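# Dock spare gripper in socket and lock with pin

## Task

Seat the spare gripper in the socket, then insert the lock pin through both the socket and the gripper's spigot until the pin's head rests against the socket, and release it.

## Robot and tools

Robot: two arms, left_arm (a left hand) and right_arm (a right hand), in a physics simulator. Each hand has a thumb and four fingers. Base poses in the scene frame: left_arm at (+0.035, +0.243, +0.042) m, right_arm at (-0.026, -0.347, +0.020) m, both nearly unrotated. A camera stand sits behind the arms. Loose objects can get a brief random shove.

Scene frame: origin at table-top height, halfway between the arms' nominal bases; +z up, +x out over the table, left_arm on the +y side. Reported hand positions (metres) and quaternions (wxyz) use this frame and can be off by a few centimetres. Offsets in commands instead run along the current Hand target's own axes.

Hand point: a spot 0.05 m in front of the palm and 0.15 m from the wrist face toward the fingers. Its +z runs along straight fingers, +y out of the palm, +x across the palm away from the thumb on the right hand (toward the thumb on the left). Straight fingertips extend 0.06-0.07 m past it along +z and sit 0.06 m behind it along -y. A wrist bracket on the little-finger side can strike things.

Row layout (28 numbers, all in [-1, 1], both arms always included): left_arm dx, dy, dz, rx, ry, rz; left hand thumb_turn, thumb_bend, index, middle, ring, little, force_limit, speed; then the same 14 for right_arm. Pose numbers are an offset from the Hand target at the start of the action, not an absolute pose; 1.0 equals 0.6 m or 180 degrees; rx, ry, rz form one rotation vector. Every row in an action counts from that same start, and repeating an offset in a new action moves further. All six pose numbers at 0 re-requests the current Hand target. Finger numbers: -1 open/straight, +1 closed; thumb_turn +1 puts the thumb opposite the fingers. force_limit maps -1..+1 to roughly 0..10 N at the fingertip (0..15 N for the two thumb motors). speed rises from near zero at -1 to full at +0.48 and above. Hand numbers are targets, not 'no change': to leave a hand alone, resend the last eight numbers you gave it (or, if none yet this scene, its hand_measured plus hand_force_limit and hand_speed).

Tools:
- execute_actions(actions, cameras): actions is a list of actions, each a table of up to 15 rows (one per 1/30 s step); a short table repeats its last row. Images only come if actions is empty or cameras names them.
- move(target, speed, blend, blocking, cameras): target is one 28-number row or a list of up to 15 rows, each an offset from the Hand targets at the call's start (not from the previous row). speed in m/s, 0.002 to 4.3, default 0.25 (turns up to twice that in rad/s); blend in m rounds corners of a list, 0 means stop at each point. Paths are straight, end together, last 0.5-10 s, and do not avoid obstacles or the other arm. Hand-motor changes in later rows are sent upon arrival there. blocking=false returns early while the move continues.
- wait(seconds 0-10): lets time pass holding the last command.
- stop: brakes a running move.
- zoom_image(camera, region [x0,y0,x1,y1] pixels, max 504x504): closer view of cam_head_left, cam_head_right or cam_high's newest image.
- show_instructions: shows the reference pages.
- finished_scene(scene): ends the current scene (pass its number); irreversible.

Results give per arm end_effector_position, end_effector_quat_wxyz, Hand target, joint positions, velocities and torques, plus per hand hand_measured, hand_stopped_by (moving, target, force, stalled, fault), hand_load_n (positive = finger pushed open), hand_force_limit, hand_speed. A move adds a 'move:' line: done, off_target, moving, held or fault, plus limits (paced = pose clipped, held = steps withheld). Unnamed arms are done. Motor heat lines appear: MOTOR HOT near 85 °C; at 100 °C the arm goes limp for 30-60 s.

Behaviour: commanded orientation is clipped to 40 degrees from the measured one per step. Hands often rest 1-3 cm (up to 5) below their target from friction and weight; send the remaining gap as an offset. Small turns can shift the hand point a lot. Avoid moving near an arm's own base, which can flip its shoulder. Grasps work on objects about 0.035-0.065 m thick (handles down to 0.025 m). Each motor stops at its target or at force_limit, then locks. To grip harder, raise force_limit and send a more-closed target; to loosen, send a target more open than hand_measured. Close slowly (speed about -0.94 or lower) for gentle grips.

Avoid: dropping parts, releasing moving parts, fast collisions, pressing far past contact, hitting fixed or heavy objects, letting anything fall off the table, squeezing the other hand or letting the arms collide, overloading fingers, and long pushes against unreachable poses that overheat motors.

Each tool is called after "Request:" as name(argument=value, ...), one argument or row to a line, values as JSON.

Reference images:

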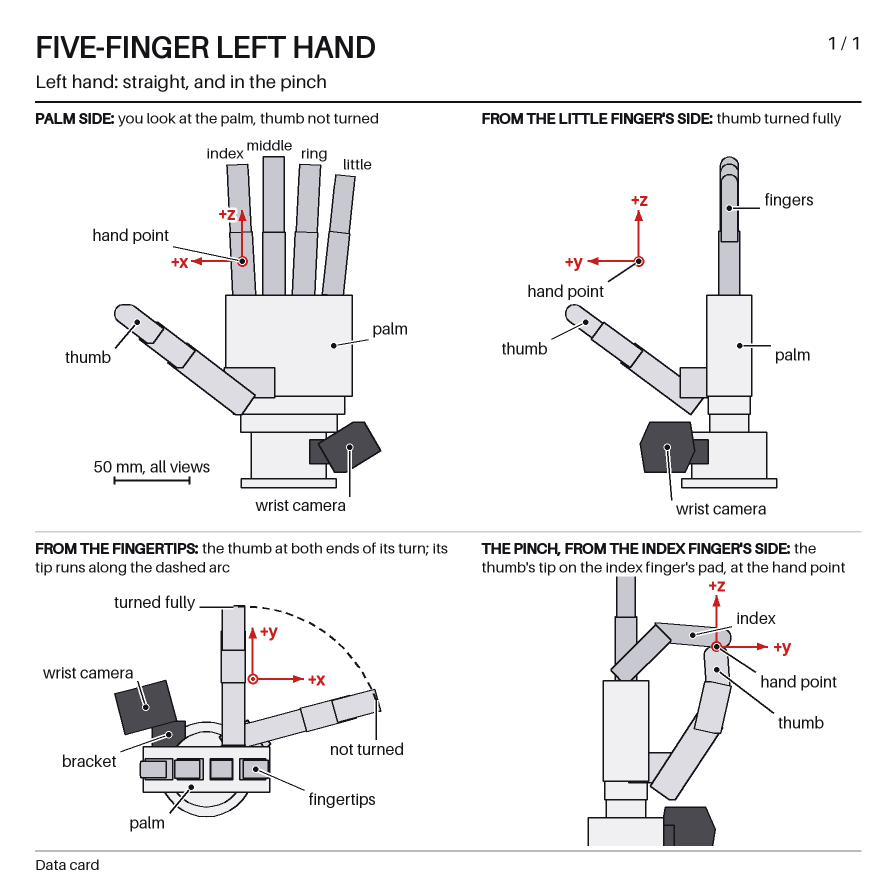

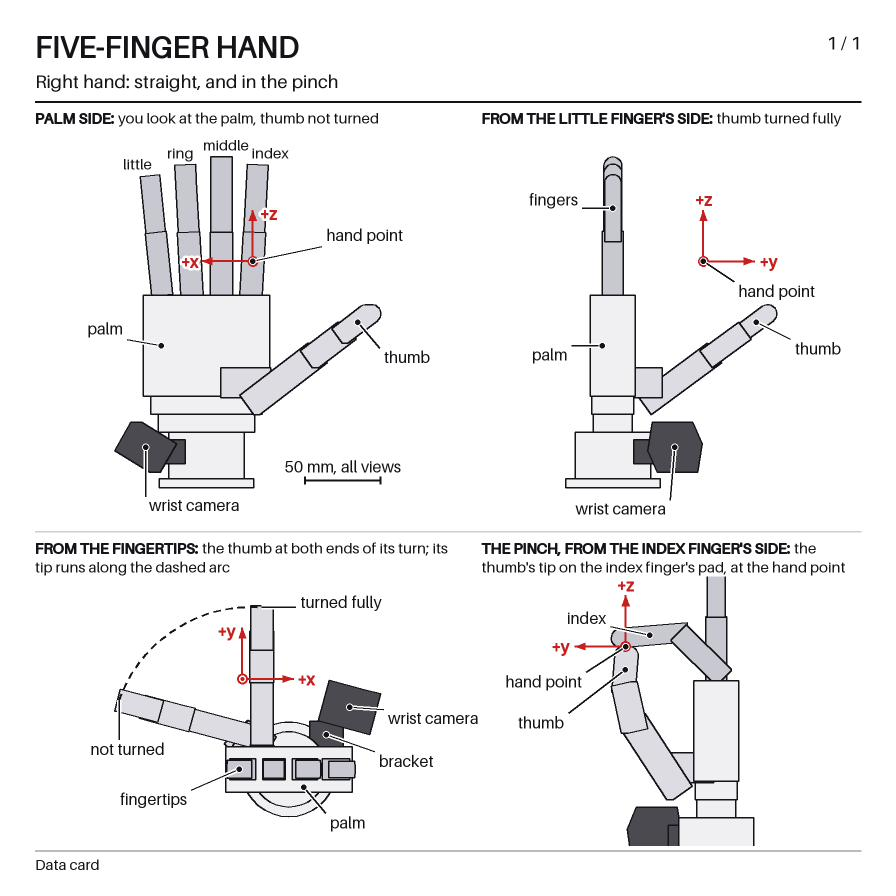

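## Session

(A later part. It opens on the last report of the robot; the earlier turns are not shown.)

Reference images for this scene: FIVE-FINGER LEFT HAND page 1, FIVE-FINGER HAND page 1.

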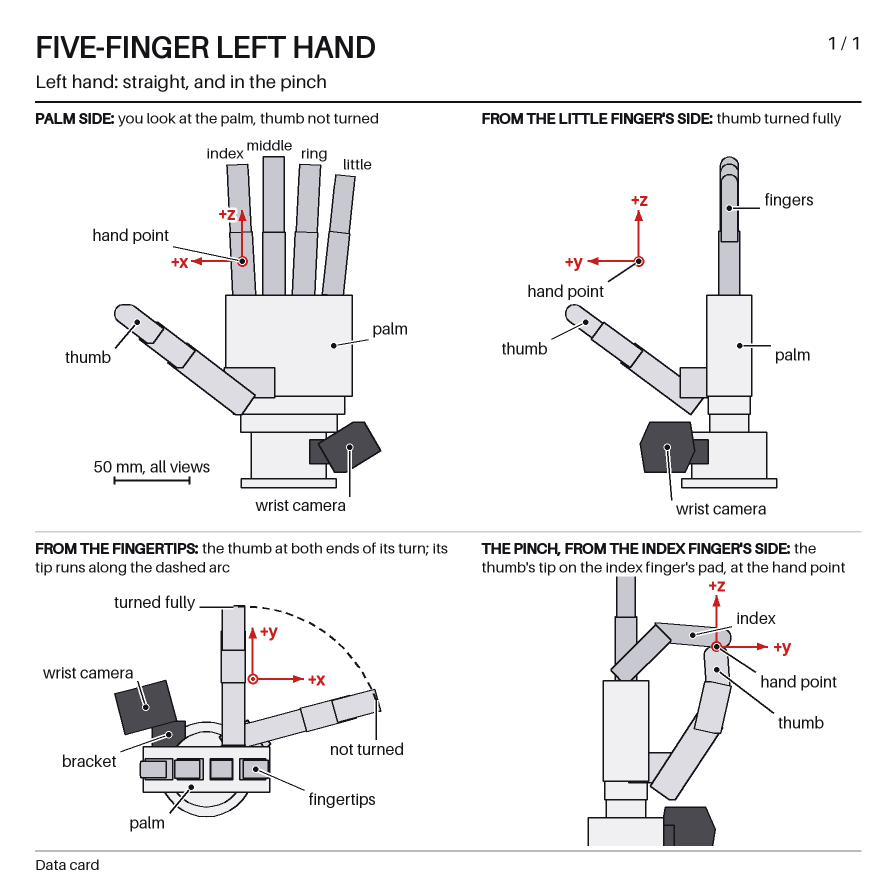

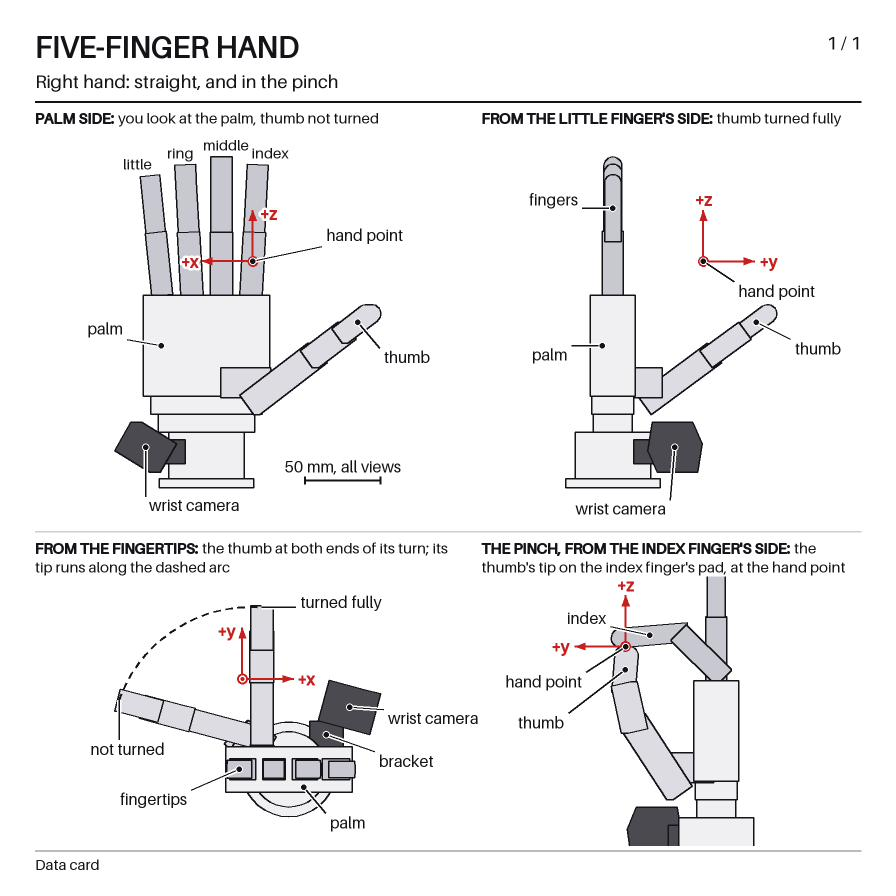

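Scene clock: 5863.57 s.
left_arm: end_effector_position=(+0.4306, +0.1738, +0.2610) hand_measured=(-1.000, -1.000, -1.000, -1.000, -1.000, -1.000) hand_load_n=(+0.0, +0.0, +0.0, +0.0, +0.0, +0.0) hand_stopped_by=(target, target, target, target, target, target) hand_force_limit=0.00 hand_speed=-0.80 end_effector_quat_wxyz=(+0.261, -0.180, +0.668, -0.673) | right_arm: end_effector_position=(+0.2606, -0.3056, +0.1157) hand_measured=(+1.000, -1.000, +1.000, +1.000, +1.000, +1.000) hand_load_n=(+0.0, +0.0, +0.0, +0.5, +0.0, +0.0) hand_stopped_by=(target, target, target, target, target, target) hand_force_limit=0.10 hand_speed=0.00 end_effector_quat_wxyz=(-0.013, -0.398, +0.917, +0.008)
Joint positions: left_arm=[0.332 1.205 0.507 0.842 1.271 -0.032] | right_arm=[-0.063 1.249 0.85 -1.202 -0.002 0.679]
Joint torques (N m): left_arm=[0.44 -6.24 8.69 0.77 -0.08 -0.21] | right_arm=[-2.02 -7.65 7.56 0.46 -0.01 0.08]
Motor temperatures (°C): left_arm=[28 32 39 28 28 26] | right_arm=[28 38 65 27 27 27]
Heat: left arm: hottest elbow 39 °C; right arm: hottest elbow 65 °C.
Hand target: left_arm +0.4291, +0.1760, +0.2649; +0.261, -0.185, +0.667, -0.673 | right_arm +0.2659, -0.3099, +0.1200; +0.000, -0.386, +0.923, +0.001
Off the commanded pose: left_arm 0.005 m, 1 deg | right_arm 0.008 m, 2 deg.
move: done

Request:
move(
  target=[
    [0,0,0,0,0,0,-1,-1,-1,-1,-1,-1,0,-0.8,0,0,0.15,0,0,0,1,-1,1,1,1,1,0.1,0],
    [0,0,0,0,0,0,-1,-1,-1,-1,-1,-1,0,-0.8,-0.0237,-0.0053,0.1617,0,0,0,1,-1,1,1,1,1,0.1,0],
    [0,0,0,0,0,0,-1,-1,-1,-1,-1,-1,0,-0.8,-0.0547,-0.0213,0.1517,0,0,0,1,-1,1,1,1,1,0.1,0],
    [0,0,0,0,0,0,-1,-1,-1,-1,-1,-1,0,-0.8,-0.0758,-0.0262,0.1542,0,0,0,1,-1,1,1,1,1,0.1,0],
  ],
  speed=[0.08,0.05,0.05,0.04],
  blend=[0.005,0.003,0.003,0],
  cameras=["cam_high","cam_head_left"],
)

Request:
zoom_image(
  camera="cam_high",
  region=[164, 264, 194, 294],
)

Request:
zoom_image(
  camera="cam_head_left",
  region=[478, 262, 508, 292],
)

Scene clock: 5876.93 s.
left_arm: end_effector_position=(+0.4306, +0.1738, +0.2610) hand_measured=(-1.000, -1.000, -1.000, -1.000, -1.000, -1.000) hand_load_n=(+0.0, +0.0, +0.0, +0.0, +0.0, +0.0) hand_stopped_by=(target, target, target, target, target, target) hand_force_limit=0.00 hand_speed=-0.80 end_effector_quat_wxyz=(+0.261, -0.180, +0.668, -0.673) | right_arm: end_effector_position=(+0.2900, -0.2942, +0.0207) hand_measured=(+1.000, -1.000, +1.000, +1.000, +1.000, +1.000) hand_load_n=(+0.0, +0.0, +0.0, +0.0, +0.0, +0.0) hand_stopped_by=(target, target, target, target, target, target) hand_force_limit=0.10 hand_speed=0.00 end_effector_quat_wxyz=(-0.011, -0.385, +0.923, +0.006)
Joint positions: left_arm=[0.332 1.205 0.507 0.842 1.271 -0.032] | right_arm=[-0.025 1.471 0.772 -0.896 -0.001 0.747]
Joint torques (N m): left_arm=[0.38 -6.3 8.7 0.76 -0.08 -0.2] | right_arm=[1.14 -7.12 9.63 -0.01 -0.07 0.12]
Motor temperatures (°C): left_arm=[28 32 39 28 28 26] | right_arm=[28 37 64 27 27 27]
Heat: left arm: hottest elbow 39 °C; right arm: hottest elbow 64 °C.
Hand target: left_arm +0.4291, +0.1760, +0.2649; +0.261, -0.185, +0.667, -0.673 | right_arm +0.3090, -0.2885, +0.0276; +0.000, -0.386, +0.923, +0.000
Off the commanded pose: left_arm 0.005 m, 1 deg | right_arm 0.021 m, 1 deg.
move: off_target (right_arm)
Images, in order (width x height): cam_head_left 672x504, cam_high 672x504.

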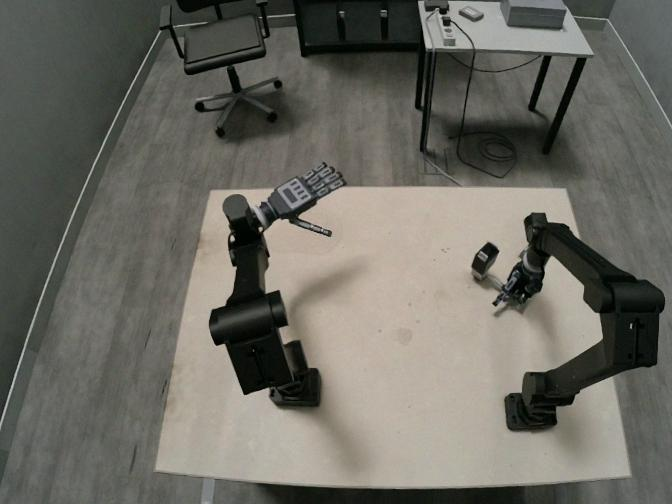

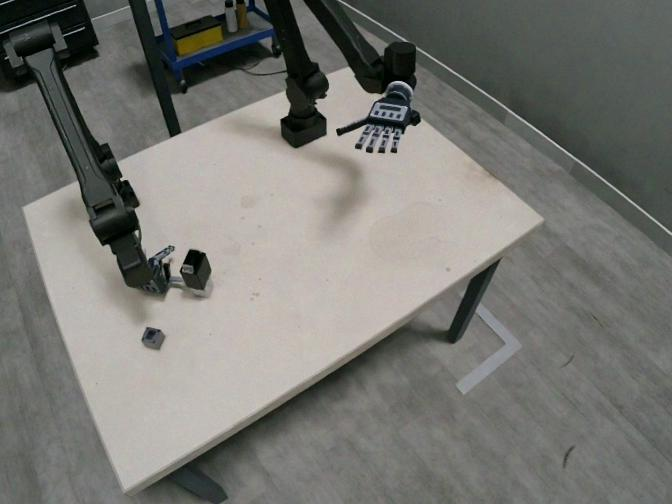

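Scaled by 16.800 from the camera's 672x504 image, which has a finer 960x720 frame.

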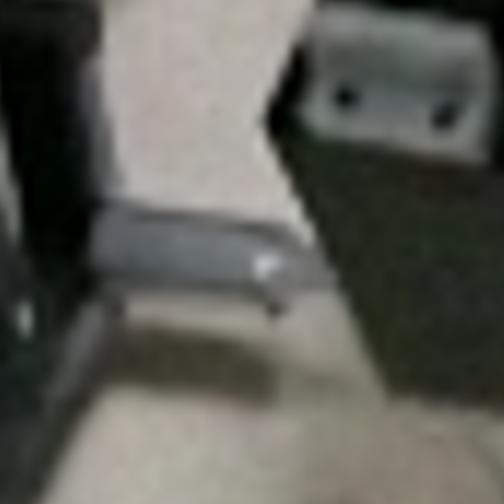

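Scaled by 16.800 from the camera's 672x504 image, which has a finer 960x720 frame.

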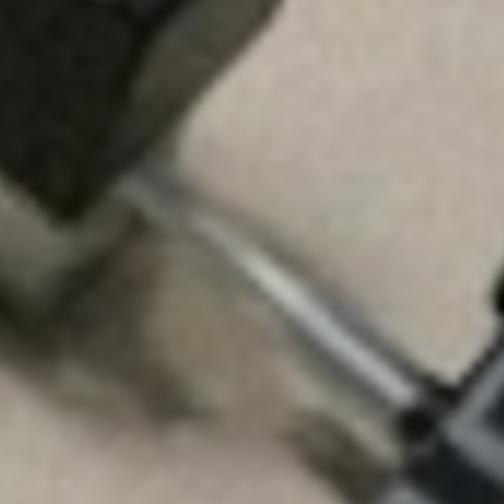

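Request:
move(
  target=[0,0,0,0,0,0,-1,-1,-1,-1,-1,-1,0,-0.8,-0.025,-0.0067,-0.005,0,0,0,1,-1,1,1,1,1,0.1,0],
  speed=0.04,
)

Request:
move(
  target=[0,0,0,0,0,0,-1,-1,-1,-1,-1,-1,0,-0.8,-0.025,-0.0067,-0.005,0,0,0,1,-1,1,1,1,1,0.1,0],
  speed=0.04,
)

Scene clock: 5882.67 s.
left_arm: end_effector_position=(+0.4306, +0.1738, +0.2610) hand_measured=(-1.000, -1.000, -1.000, -1.000, -1.000, -1.000) hand_load_n=(-0.5, +0.0, +0.0, +0.0, +0.0, +0.0) hand_stopped_by=(target, target, target, target, target, target) hand_force_limit=0.00 hand_speed=-0.80 end_effector_quat_wxyz=(+0.261, -0.180, +0.668, -0.673) | right_arm: end_effector_position=(+0.2913, -0.2948, +0.0200) hand_measured=(+1.000, -1.000, +1.000, +1.000, +1.000, +1.000) hand_load_n=(+0.0, +0.0, -0.5, +0.0, +0.0, +0.0) hand_stopped_by=(target, target, target, target, target, target) hand_force_limit=0.10 hand_speed=0.00 end_effector_quat_wxyz=(-0.025, -0.384, +0.923, +0.006)
Joint positions: left_arm=[0.332 1.205 0.507 0.842 1.271 -0.032] | right_arm=[-0.021 1.493 0.793 -0.922 0.009 0.753]
Joint torques (N m): left_arm=[0.32 -6.3 8.7 0.76 -0.08 -0.2] | right_arm=[2.73 -7.12 10.99 0.39 -0.57 0.27]
Motor temperatures (°C): left_arm=[28 32 39 28 28 26] | right_arm=[28 37 64 27 27 27]
Heat: left arm: hottest elbow 39 °C; right arm: hottest elbow 64 °C.
Hand target: left_arm +0.4291, +0.1760, +0.2649; +0.261, -0.185, +0.667, -0.673 | right_arm +0.3224, -0.2807, +0.0305; +0.000, -0.386, +0.923, +0.000
Off the commanded pose: left_arm 0.005 m, 1 deg | right_arm 0.036 m, 3 deg.
move: off_target (right_arm)

Scene clock: 5883.57 s.
left_arm: end_effector_position=(+0.4306, +0.1738, +0.2610) hand_measured=(-1.000, -1.000, -1.000, -1.000, -1.000, -1.000) hand_load_n=(+0.0, +0.0, +0.0, +0.0, +0.0, +0.0) hand_stopped_by=(target, target, target, target, target, target) hand_force_limit=0.00 hand_speed=-0.80 end_effector_quat_wxyz=(+0.261, -0.180, +0.668, -0.673) | right_arm: end_effector_position=(+0.2911, -0.2945, +0.0201) hand_measured=(+1.000, -1.000, +1.000, +1.000, +1.000, +1.000) hand_load_n=(+0.0, +0.0, -0.5, +0.0, +0.0, +0.0) hand_stopped_by=(target, target, target, target, target, target) hand_force_limit=0.10 hand_speed=0.00 end_effector_quat_wxyz=(-0.041, -0.386, +0.922, +0.008)
Joint positions: left_arm=[0.332 1.205 0.507 0.842 1.271 -0.032] | right_arm=[-0.014 1.514 0.816 -0.954 0.019 0.756]
Joint torques (N m): left_arm=[0.38 -6.3 8.7 0.79 -0.08 -0.21] | right_arm=[3.6 -7.53 12.14 0.87 -1.1 0.43]
Motor temperatures (°C): left_arm=[28 32 39 28 28 26] | right_arm=[28 37 64 27 27 27]
Heat: left arm: hottest elbow 39 °C; right arm: hottest elbow 64 °C.
Hand target: left_arm +0.4291, +0.1760, +0.2649; +0.261, -0.185, +0.667, -0.673 | right_arm +0.3357, -0.2729, +0.0335; +0.000, -0.386, +0.923, +0.000
Off the commanded pose: left_arm 0.005 m, 1 deg | right_arm 0.051 m, 5 deg.
move: off_target (right_arm)

Request:
move(
  target=[0,0,0,0,0,0,-1,-1,-1,-1,-1,-1,0,-0.8,0,0,-0.02,0,0,0,1,-1,1,1,1,1,0.1,0],
  speed=0.04,
)

Request:
move(
  target=[0,0,0,0,0,0,-1,-1,-1,-1,-1,-1,0,-0.8,-0.012,-0.002,-0.02,0,0,0,1,-1,1,1,1,1,0.1,0],
  speed=0.04,
)

Scene clock: 5890.03 s.
left_arm: end_effector_position=(+0.4306, +0.1738, +0.2610) hand_measured=(-1.000, -1.000, -1.000, -1.000, -1.000, -1.000) hand_load_n=(+0.0, +0.0, +0.0, +0.0, +0.0, +0.0) hand_stopped_by=(target, target, target, target, target, target) hand_force_limit=0.00 hand_speed=-0.80 end_effector_quat_wxyz=(+0.261, -0.180, +0.668, -0.673) | right_arm: end_effector_position=(+0.3137, -0.2795, +0.0363) hand_measured=(+1.000, -1.000, +1.000, +1.000, +1.000, +1.000) hand_load_n=(+0.0, +0.0, +0.0, +0.0, +0.0, +0.0) hand_stopped_by=(target, target, target, target, target, target) hand_force_limit=0.10 hand_speed=0.00 end_effector_quat_wxyz=(-0.022, -0.385, +0.923, +0.009)
Joint positions: left_arm=[0.332 1.205 0.507 0.842 1.271 -0.032] | right_arm=[0.019 1.514 0.871 -0.975 0.001 0.79]
Joint torques (N m): left_arm=[0.32 -6.3 8.7 0.76 -0.08 -0.2] | right_arm=[0.91 -8.88 9.61 0.57 -0.16 0.11]
Motor temperatures (°C): left_arm=[28 32 39 28 28 26] | right_arm=[28 37 66 27 28 27]
Heat: left arm: hottest elbow 39 °C; right arm: hottest elbow 66 °C.
Hand target: left_arm +0.4291, +0.1760, +0.2649; +0.261, -0.185, +0.667, -0.673 | right_arm +0.3358, -0.2728, +0.0455; +0.000, -0.386, +0.923, +0.001
Off the commanded pose: left_arm 0.005 m, 1 deg | right_arm 0.025 m, 3 deg.
move: off_target (right_arm)

Scene clock: 5890.93 s.
left_arm: end_effector_position=(+0.4306, +0.1738, +0.2610) hand_measured=(-1.000, -1.000, -1.000, -1.000, -1.000, -1.000) hand_load_n=(+0.0, +0.0, -0.5, -0.5, +0.0, +0.0) hand_stopped_by=(target, target, target, target, target, target) hand_force_limit=0.00 hand_speed=-0.80 end_effector_quat_wxyz=(+0.261, -0.180, +0.668, -0.673) | right_arm: end_effector_position=(+0.3178, -0.2783, +0.0420) hand_measured=(+1.000, -1.000, +1.000, +1.000, +1.000, +1.000) hand_load_n=(+0.0, -0.5, +0.0, +0.0, +0.0, +0.0) hand_stopped_by=(target, target, target, target, target, target) hand_force_limit=0.10 hand_speed=0.00 end_effector_quat_wxyz=(-0.023, -0.384, +0.923, +0.009)
Joint positions: left_arm=[0.332 1.205 0.507 0.842 1.271 -0.032] | right_arm=[0.022 1.514 0.89 -0.995 0.001 0.796]
Joint torques (N m): left_arm=[0.38 -6.3 8.69 0.76 -0.08 -0.2] | right_arm=[1.44 -9.11 10.7 -0.03 -0.19 0.16]
Motor temperatures (°C): left_arm=[28 32 39 28 28 26] | right_arm=[28 37 66 27 28 27]
Heat: left arm: hottest elbow 39 °C; right arm: hottest elbow 66 °C.
Hand target: left_arm +0.4291, +0.1760, +0.2649; +0.261, -0.185, +0.667, -0.673 | right_arm +0.3418, -0.2686, +0.0576; +0.000, -0.386, +0.923, +0.000
Off the commanded pose: left_arm 0.005 m, 1 deg | right_arm 0.030 m, 3 deg.
move: off_target (right_arm)

Request:
wait(
  seconds=0,
  cameras=["cam_high","cam_head_left"],
)

Request:
zoom_image(
  camera="cam_high",
  region=[164, 254, 224, 304],
)

Request:
zoom_image(
  camera="cam_head_left",
  region=[468, 252, 518, 302],
)

Scene clock: 5894.60 s.
left_arm: end_effector_position=(+0.4306, +0.1738, +0.2610) hand_measured=(-1.000, -1.000, -1.000, -1.000, -1.000, -1.000) hand_load_n=(+0.0, +0.0, +0.0, +0.0, +0.0, +0.0) hand_stopped_by=(target, target, target, target, target, target) hand_force_limit=0.00 hand_speed=-0.80 end_effector_quat_wxyz=(+0.261, -0.180, +0.668, -0.673) | right_arm: end_effector_position=(+0.3178, -0.2783, +0.0420) hand_measured=(+1.000, -1.000, +1.000, +1.000, +1.000, +1.000) hand_load_n=(+0.0, +0.0, +0.0, +0.0, +0.0, +0.0) hand_stopped_by=(target, target, target, target, target, target) hand_force_limit=0.10 hand_speed=0.00 end_effector_quat_wxyz=(-0.023, -0.383, +0.923, +0.009)
Joint positions: left_arm=[0.332 1.205 0.507 0.842 1.271 -0.032] | right_arm=[0.022 1.514 0.89 -0.996 0.001 0.796]
Joint torques (N m): left_arm=[0.38 -6.3 8.7 0.76 -0.08 -0.2] | right_arm=[1.55 -9.11 10.74 -0.13 -0.18 0.15]
Motor temperatures (°C): left_arm=[28 32 39 28 28 26] | right_arm=[28 37 66 27 28 27]
Heat: left arm: hottest elbow 39 °C; right arm: hottest elbow 66 °C.
Hand target: left_arm +0.4291, +0.1760, +0.2649; +0.261, -0.185, +0.667, -0.673 | right_arm +0.3417, -0.2686, +0.0576; +0.000, -0.386, +0.923, +0.000
Off the commanded pose: left_arm 0.005 m, 1 deg | right_arm 0.030 m, 3 deg.
Images, in order (width x height): cam_head_left 672x504, cam_high 672x504.

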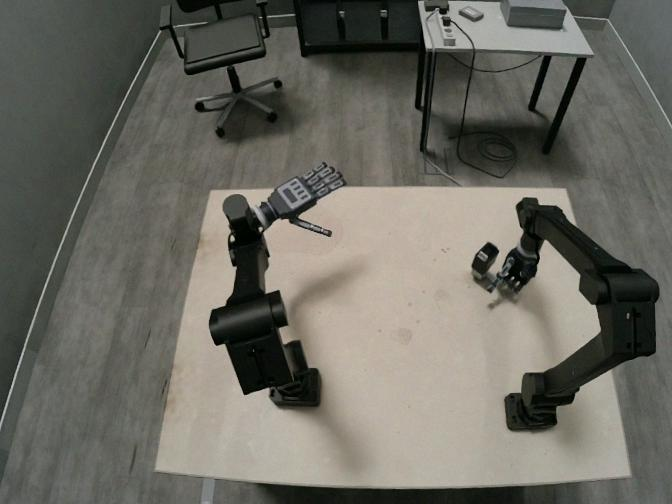

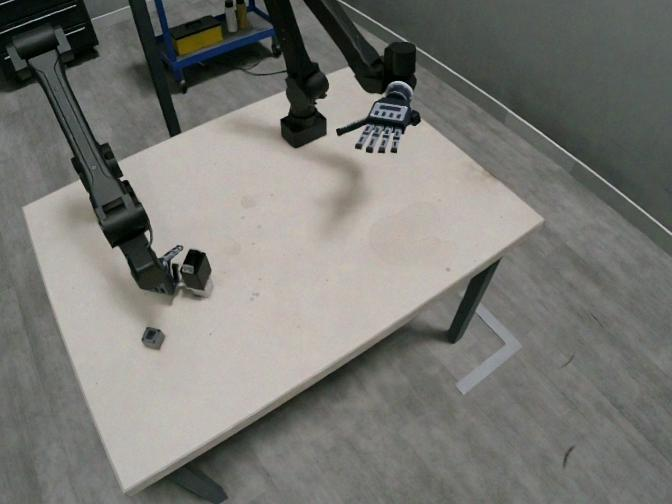

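Scaled by 8.400 from the camera's 672x504 image, which has a finer 960x720 frame.

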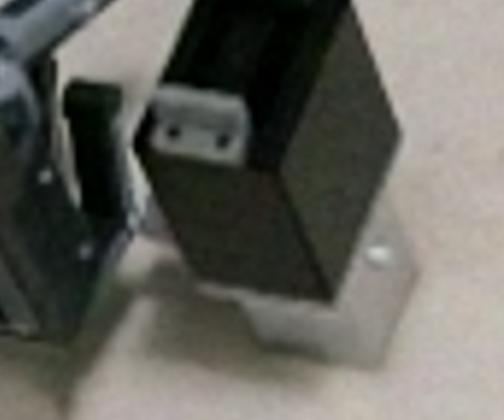

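Scaled by 10.080 from the camera's 672x504 image, which has a finer 960x720 frame.

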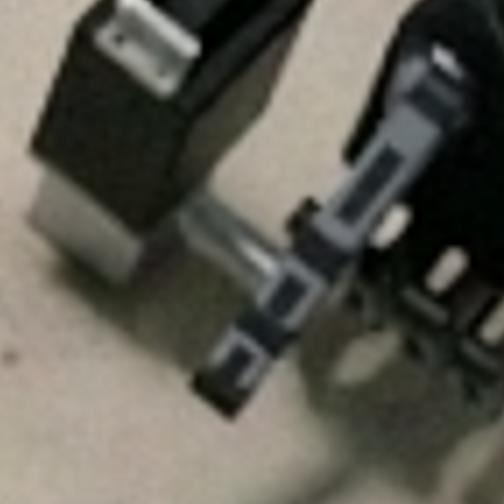

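Request:
move(
  target=[
    [0,0,0,0,0,0,-1,-1,-1,-1,-1,-1,0,-0.8,0.0364,0.0336,0.01,0,0,0,1,-1,1,1,1,1,0.1,0],
    [0,0,0,0,0,0,-1,-1,-1,-1,-1,-1,0,-0.8,0.0364,0.0336,0.0627,0,0,0,1,-1,1,1,1,1,0.1,0],
  ],
  speed=0.05,
  blend=[0.005,0],
)

Scene clock: 5907.33 s.
left_arm: end_effector_position=(+0.4306, +0.1738, +0.2610) hand_measured=(-1.000, -1.000, -1.000, -1.000, -1.000, -1.000) hand_load_n=(+0.0, +0.0, +0.0, +0.0, +0.0, +0.0) hand_stopped_by=(target, target, target, target, target, target) hand_force_limit=0.00 hand_speed=-0.80 end_effector_quat_wxyz=(+0.261, -0.180, +0.668, -0.673) | right_arm: end_effector_position=(+0.3100, -0.2766, +0.0234) hand_measured=(+1.000, -1.000, +1.000, +1.000, +1.000, +1.000) hand_load_n=(+0.0, +0.0, +0.0, +0.0, +0.0, +0.0) hand_stopped_by=(target, target, target, target, target, target) hand_force_limit=0.10 hand_speed=0.00 end_effector_quat_wxyz=(-0.001, -0.383, +0.924, +0.000)
Joint positions: left_arm=[0.332 1.205 0.507 0.842 1.271 -0.032] | right_arm=[0.027 1.497 0.812 -0.888 0.001 0.802]
Joint torques (N m): left_arm=[0.38 -6.3 8.7 0.77 -0.08 -0.21] | right_arm=[0.97 -7.82 6.39 0.58 -0.13 0.1]
Motor temperatures (°C): left_arm=[28 32 39 28 28 26] | right_arm=[28 37 66 27 28 27]
Heat: left arm: hottest elbow 39 °C; right arm: hottest elbow 66 °C.
Hand target: left_arm +0.4291, +0.1760, +0.2649; +0.261, -0.185, +0.667, -0.673 | right_arm +0.3119, -0.2700, +0.0198; +0.000, -0.386, +0.923, +0.000
Off the commanded pose: left_arm 0.005 m, 1 deg | right_arm 0.008 m, 0 deg.
move: done

Request:
move(
  target=[0,0,0,0,0,0,-1,-1,-1,-1,-1,-1,0,-0.8,-0.0333,-0.005,-0.01,0,0,0,1,-1,1,1,1,1,0.1,0],
  speed=0.04,
)

Request:
move(
  target=[0,0,0,0,0,0,-1,-1,-1,-1,-1,-1,0,-0.8,-0.0333,-0.005,-0.007,0,0,0,1,-1,1,1,1,1,0.1,0],
  speed=0.04,
)

Scene clock: 5914.13 s.
left_arm: end_effector_position=(+0.4306, +0.1738, +0.2610) hand_measured=(-1.000, -1.000, -1.000, -1.000, -1.000, -1.000) hand_load_n=(-0.5, +0.0, +0.0, +0.0, +0.0, +0.0) hand_stopped_by=(target, target, target, target, target, target) hand_force_limit=0.00 hand_speed=-0.80 end_effector_quat_wxyz=(+0.261, -0.180, +0.668, -0.673) | right_arm: end_effector_position=(+0.3073, -0.2685, +0.0182) hand_measured=(+1.000, -1.000, +1.000, +1.000, +1.000, +1.000) hand_load_n=(+0.0, +0.0, +0.0, +0.0, +0.5, +0.0) hand_stopped_by=(target, target, target, target, target, target) hand_force_limit=0.10 hand_speed=0.00 end_effector_quat_wxyz=(-0.014, -0.383, +0.924, +0.005)
Joint positions: left_arm=[0.332 1.205 0.507 0.842 1.271 -0.032] | right_arm=[0.05 1.519 0.819 -0.899 0.001 0.826]
Joint torques (N m): left_arm=[0.44 -6.3 8.69 0.75 -0.08 -0.2] | right_arm=[1.73 -7.36 10.09 -0.06 -0.16 0.08]
Motor temperatures (°C): left_arm=[28 32 39 28 28 26] | right_arm=[28 37 65 27 27 27]
Heat: left arm: hottest elbow 39 °C; right arm: hottest elbow 65 °C.
Hand target: left_arm +0.4291, +0.1760, +0.2649; +0.261, -0.185, +0.667, -0.673 | right_arm +0.3281, -0.2578, +0.0259; +0.000, -0.386, +0.923, +0.000
Off the commanded pose: left_arm 0.005 m, 1 deg | right_arm 0.025 m, 2 deg.
move: off_target (right_arm)

Scene clock: 5915.13 s.
left_arm: end_effector_position=(+0.4306, +0.1738, +0.2610) hand_measured=(-1.000, -1.000, -1.000, -1.000, -1.000, -1.000) hand_load_n=(-0.5, +0.0, +0.0, +0.0, +0.0, +0.0) hand_stopped_by=(target, target, target, target, target, target) hand_force_limit=0.00 hand_speed=-0.80 end_effector_quat_wxyz=(+0.261, -0.180, +0.668, -0.673) | right_arm: end_effector_position=(+0.3083, -0.2675, +0.0193) hand_measured=(+1.000, -1.000, +1.000, +1.000, +1.000, +1.000) hand_load_n=(+0.0, +0.0, -0.5, +0.5, +0.0, +0.5) hand_stopped_by=(target, target, target, target, target, target) hand_force_limit=0.10 hand_speed=0.00 end_effector_quat_wxyz=(-0.033, -0.381, +0.924, +0.005)
Joint positions: left_arm=[0.332 1.205 0.507 0.842 1.271 -0.032] | right_arm=[0.059 1.543 0.849 -0.943 0.014 0.839]
Joint torques (N m): left_arm=[0.38 -6.3 8.69 0.77 -0.08 -0.21] | right_arm=[3.25 -7.47 11.58 0.69 -0.8 0.3]
Motor temperatures (°C): left_arm=[28 32 39 28 28 26] | right_arm=[28 37 65 27 27 27]
Heat: left arm: hottest elbow 39 °C; right arm: hottest elbow 65 °C.
Hand target: left_arm +0.4291, +0.1760, +0.2649; +0.261, -0.185, +0.667, -0.673 | right_arm +0.3444, -0.2456, +0.0301; +0.000, -0.386, +0.923, +0.000
Off the commanded pose: left_arm 0.005 m, 1 deg | right_arm 0.043 m, 4 deg.
move: off_target (right_arm)

Request:
move(
  target=[0,0,0,0,0,0,-1,-1,-1,-1,-1,-1,0,-0.8,-0.0333,-0.0133,-0.01,0,0,0,1,-1,1,1,1,1,0.1,0],
  speed=0.04,
)

Request:
move(
  target=[0,0,0,0,0,0,-1,-1,-1,-1,-1,-1,0,-0.8,-0.025,-0.0067,-0.01,0,0,0,1,-1,1,1,1,1,0.1,0],
  speed=0.04,
  cameras=["cam_high","cam_head_left"],
)

Request:
zoom_image(
  camera="cam_high",
  region=[164, 254, 224, 304],
)

Request:
zoom_image(
  camera="cam_head_left",
  region=[468, 252, 518, 302],
)

Scene clock: 5924.73 s.
left_arm: end_effector_position=(+0.4306, +0.1738, +0.2610) hand_measured=(-1.000, -1.000, -1.000, -1.000, -1.000, -1.000) hand_load_n=(+0.0, +0.0, +0.0, +0.0, +0.0, -0.5) hand_stopped_by=(target, target, target, target, target, target) hand_force_limit=0.00 hand_speed=-0.80 end_effector_quat_wxyz=(+0.261, -0.180, +0.668, -0.673) | right_arm: end_effector_position=(+0.3086, -0.2673, +0.0210) hand_measured=(+1.000, -1.000, +1.000, +1.000, +1.000, +1.000) hand_load_n=(+0.0, +0.0, -0.5, +0.0, +0.0, +0.0) hand_stopped_by=(target, target, target, target, target, target) hand_force_limit=0.10 hand_speed=0.00 end_effector_quat_wxyz=(-0.057, -0.382, +0.922, +0.009)
Joint positions: left_arm=[0.332 1.205 0.507 0.842 1.271 -0.032] | right_arm=[0.064 1.573 0.886 -0.997 0.021 0.841]
Joint torques (N m): left_arm=[0.38 -6.3 8.7 0.76 -0.08 -0.21] | right_arm=[4.37 -8.29 13.59 1.37 -1.28 0.43]
Motor temperatures (°C): left_arm=[28 32 39 28 28 26] | right_arm=[28 37 68 27 28 27]
Heat: left arm: hottest elbow 39 °C; right arm: hottest elbow 68 °C.
Hand target: left_arm +0.4291, +0.1760, +0.2649; +0.261, -0.185, +0.667, -0.673 | right_arm +0.3642, -0.2371, +0.0362; +0.000, -0.386, +0.923, +0.001
Off the commanded pose: left_arm 0.005 m, 1 deg | right_arm 0.065 m, 7 deg.
move: off_target (right_arm)

Scene clock: 5925.70 s.
left_arm: end_effector_position=(+0.4306, +0.1738, +0.2610) hand_measured=(-1.000, -1.000, -1.000, -1.000, -1.000, -1.000) hand_load_n=(-0.5, +0.0, +0.0, +0.0, +0.0, +0.0) hand_stopped_by=(target, target, target, target, target, target) hand_force_limit=0.00 hand_speed=-0.80 end_effector_quat_wxyz=(+0.261, -0.180, +0.668, -0.673) | right_arm: end_effector_position=(+0.3117, -0.2642, +0.0223) hand_measured=(+1.000, -1.000, +1.000, +1.000, +1.000, +1.000) hand_load_n=(+0.0, +0.0, +0.0, +0.0, +0.0, +0.0) hand_stopped_by=(target, target, target, target, target, target) hand_force_limit=0.10 hand_speed=0.00 end_effector_quat_wxyz=(-0.070, -0.384, +0.921, +0.011)
Joint positions: left_arm=[0.332 1.205 0.507 0.842 1.271 -0.032] | right_arm=[0.074 1.598 0.917 -1.031 0.024 0.847]
Joint torques (N m): left_arm=[0.44 -6.24 8.7 0.77 -0.08 -0.2] | right_arm=[4.72 -9.11 14.76 1.69 -1.48 0.51]
Motor temperatures (°C): left_arm=[28 32 39 28 28 26] | right_arm=[28 37 68 27 28 27]
Heat: left arm: hottest elbow 39 °C; right arm: hottest elbow 68 °C.
Hand target: left_arm +0.4291, +0.1760, +0.2649; +0.261, -0.185, +0.667, -0.673 | right_arm +0.3776, -0.2292, +0.0422; +0.000, -0.386, +0.923, +0.000
Off the commanded pose: left_arm 0.005 m, 1 deg | right_arm 0.077 m, 8 deg.
move: off_target (right_arm)
Images, in order (width x height): cam_head_left 672x504, cam_high 672x504.

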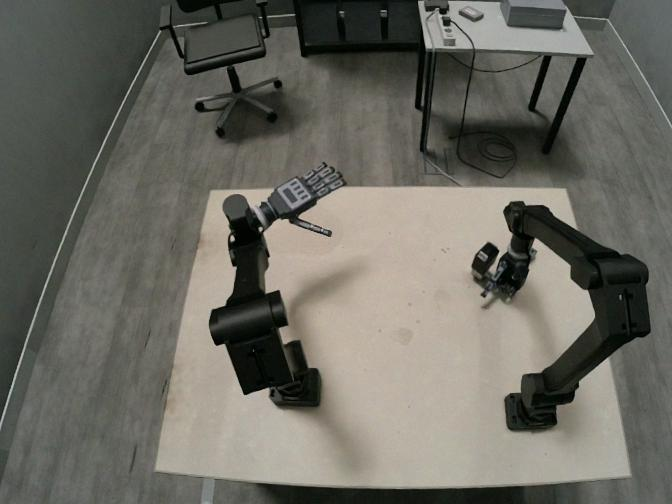

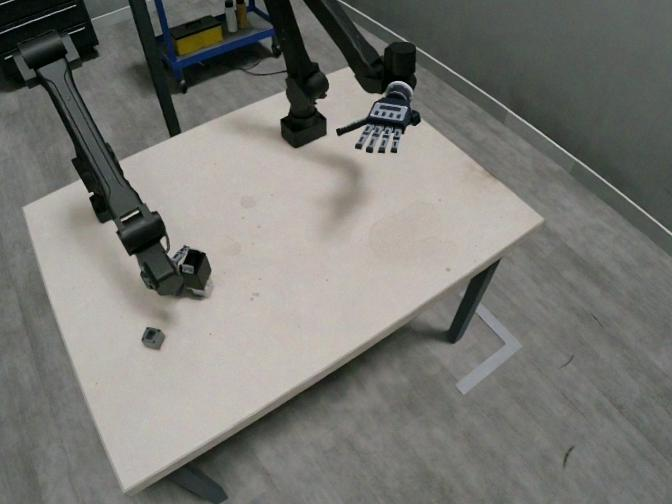

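Scaled by 8.400 from the camera's 672x504 image, which has a finer 960x720 frame.

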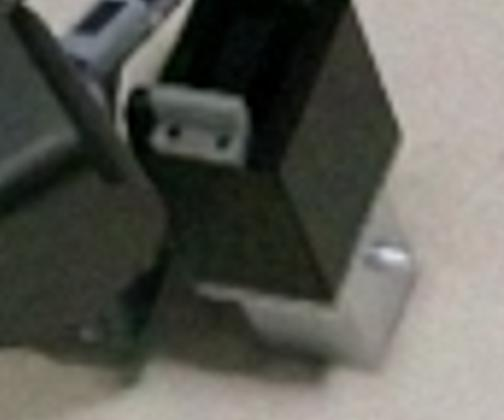

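Scaled by 10.080 from the camera's 672x504 image, which has a finer 960x720 frame.

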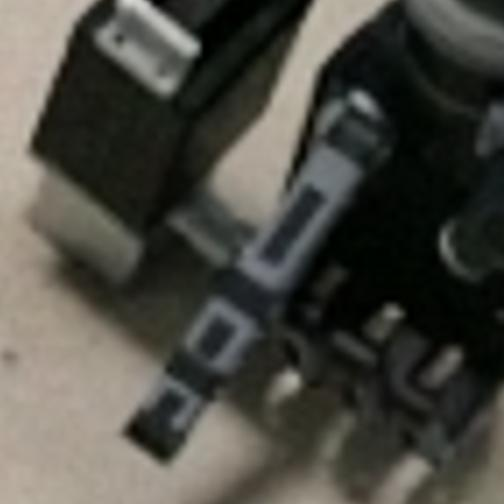

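Request:
move(
  target=[0,0,0,0,0,0,-1,-1,-1,-1,-1,-1,0,-0.8,-0.02,-0.0067,-0.01,0,0,0,1,-1,1,1,1,1,0.1,0],
  speed=0.04,
)

Request:
move(
  target=[
    [0,0,0,0,0,0,-1,-1,-1,-1,-1,-1,0,-0.8,0.08,0.0,0.01,0,0,0,1,-1,1,1,1,1,0.1,0],
    [0,0,0,0,0,0,-1,-1,-1,-1,-1,-1,0,-0.8,0.2,0.0,0.01,0,0,0,1,-1,1,1,1,1,0.1,0],
    [0,0,0,0,0,0,-1,-1,-1,-1,-1,-1,0,-0.8,0.27,-0.03,-0.12,0,0,0,1,-1,1,1,1,1,0.1,0],
  ],
  speed=0.1,
  blend=[0.005,0.02,0],
  cameras=["cam_high","cam_head_left","cam_head_right"],
)

Request:
zoom_image(
  camera="cam_high",
  region=[164, 254, 224, 304],
)

Request:
zoom_image(
  camera="cam_head_left",
  region=[468, 252, 518, 302],
)

Scene clock: 5936.53 s.
left_arm: end_effector_position=(+0.4306, +0.1738, +0.2610) hand_measured=(-1.000, -1.000, -1.000, -1.000, -1.000, -1.000) hand_load_n=(+0.0, +0.0, +0.0, +0.0, +0.0, +0.0) hand_stopped_by=(target, target, target, target, target, target) hand_force_limit=0.00 hand_speed=-0.80 end_effector_quat_wxyz=(+0.261, -0.180, +0.668, -0.673) | right_arm: end_effector_position=(+0.3116, -0.2641, +0.0234) hand_measured=(+1.000, -1.000, +1.000, +1.000, +1.000, +1.000) hand_load_n=(+0.0, +0.0, +1.0, +0.0, +0.5, +0.0) hand_stopped_by=(target, target, target, target, target, target) hand_force_limit=0.10 hand_speed=0.00 end_effector_quat_wxyz=(-0.085, -0.385, +0.919, +0.014)
Joint positions: left_arm=[0.332 1.205 0.507 0.842 1.271 -0.032] | right_arm=[0.077 1.616 0.94 -1.065 0.029 0.849]
Joint torques (N m): left_arm=[0.38 -6.24 8.7 0.77 -0.08 -0.21] | right_arm=[5.13 -9.76 16.09 1.85 -1.84 0.53]
Motor temperatures (°C): left_arm=[28 32 39 28 28 26] | right_arm=[28 37 71 27 30 28]
Heat: left arm: hottest elbow 39 °C; right arm: hottest elbow 71 °C.
Hand target: left_arm +0.4291, +0.1760, +0.2649; +0.261, -0.185, +0.667, -0.673 | right_arm +0.3888, -0.2234, +0.0481; +0.000, -0.386, +0.923, +0.001
Off the commanded pose: left_arm 0.005 m, 1 deg | right_arm 0.091 m, 10 deg.
move: off_target (right_arm)

Scene clock: 5939.33 s.
left_arm: end_effector_position=(+0.4306, +0.1738, +0.2610) hand_measured=(-1.000, -1.000, -1.000, -1.000, -1.000, -1.000) hand_load_n=(+0.0, +0.0, -0.5, +0.0, -0.5, +0.0) hand_stopped_by=(target, target, target, target, target, target) hand_force_limit=0.00 hand_speed=-0.80 end_effector_quat_wxyz=(+0.261, -0.180, +0.668, -0.673) | right_arm: end_effector_position=(+0.2721, -0.3438, +0.1020) hand_measured=(+1.000, -1.000, +1.000, +1.000, +1.000, +1.000) hand_load_n=(+0.0, +0.0, +0.0, +0.0, +0.0, +0.0) hand_stopped_by=(target, target, target, target, target, target) hand_force_limit=0.10 hand_speed=0.00 end_effector_quat_wxyz=(-0.021, -0.387, +0.922, +0.011)
Joint positions: left_arm=[0.332 1.205 0.507 0.842 1.271 -0.032] | right_arm=[-0.176 1.32 0.872 -1.169 0.004 0.59]
Joint torques (N m): left_arm=[0.38 -6.3 8.7 0.77 -0.08 -0.2] | right_arm=[-2.26 -8.12 10.93 -0.23 -0.22 -0.21]
Motor temperatures (°C): left_arm=[28 32 39 28 28 26] | right_arm=[28 37 71 27 30 28]
Heat: left arm: hottest elbow 39 °C; right arm: hottest elbow 71 °C.
Hand target: left_arm +0.4291, +0.1760, +0.2649; +0.261, -0.185, +0.667, -0.673 | right_arm +0.2878, -0.3516, +0.1201; +0.000, -0.386, +0.923, +0.000
Off the commanded pose: left_arm 0.005 m, 1 deg | right_arm 0.025 m, 3 deg.
move: off_target (right_arm)

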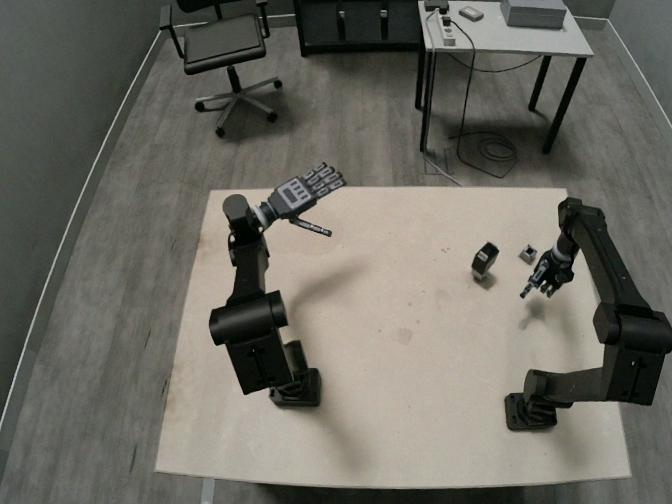

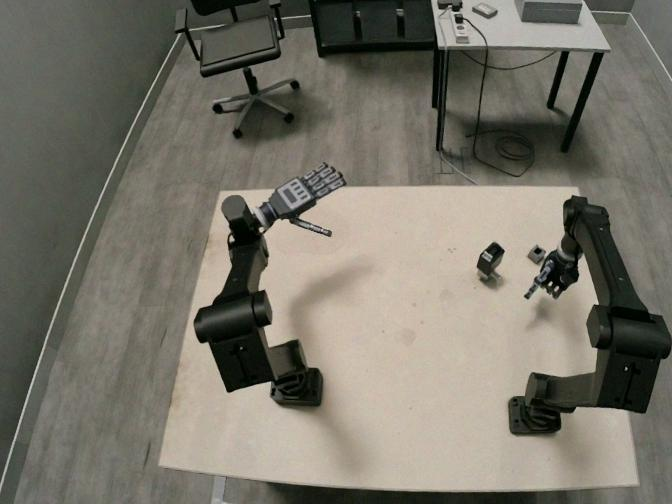

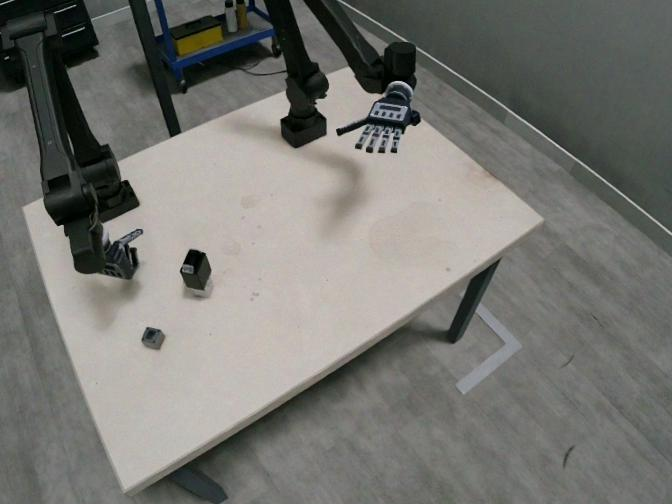

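Scaled by 8.400 from the camera's 672x504 image, which has a finer 960x720 frame.

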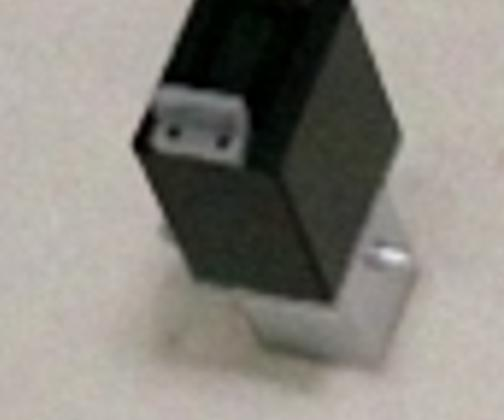

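Scaled by 10.080 from the camera's 672x504 image, which has a finer 960x720 frame.

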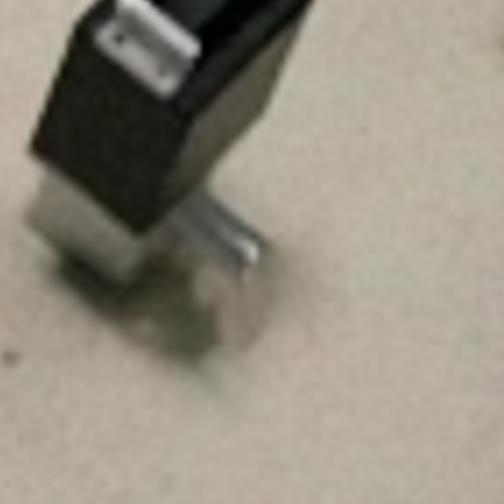

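Request:
finished_scene(
  scene=2,
)

The scene is finished: the task was done.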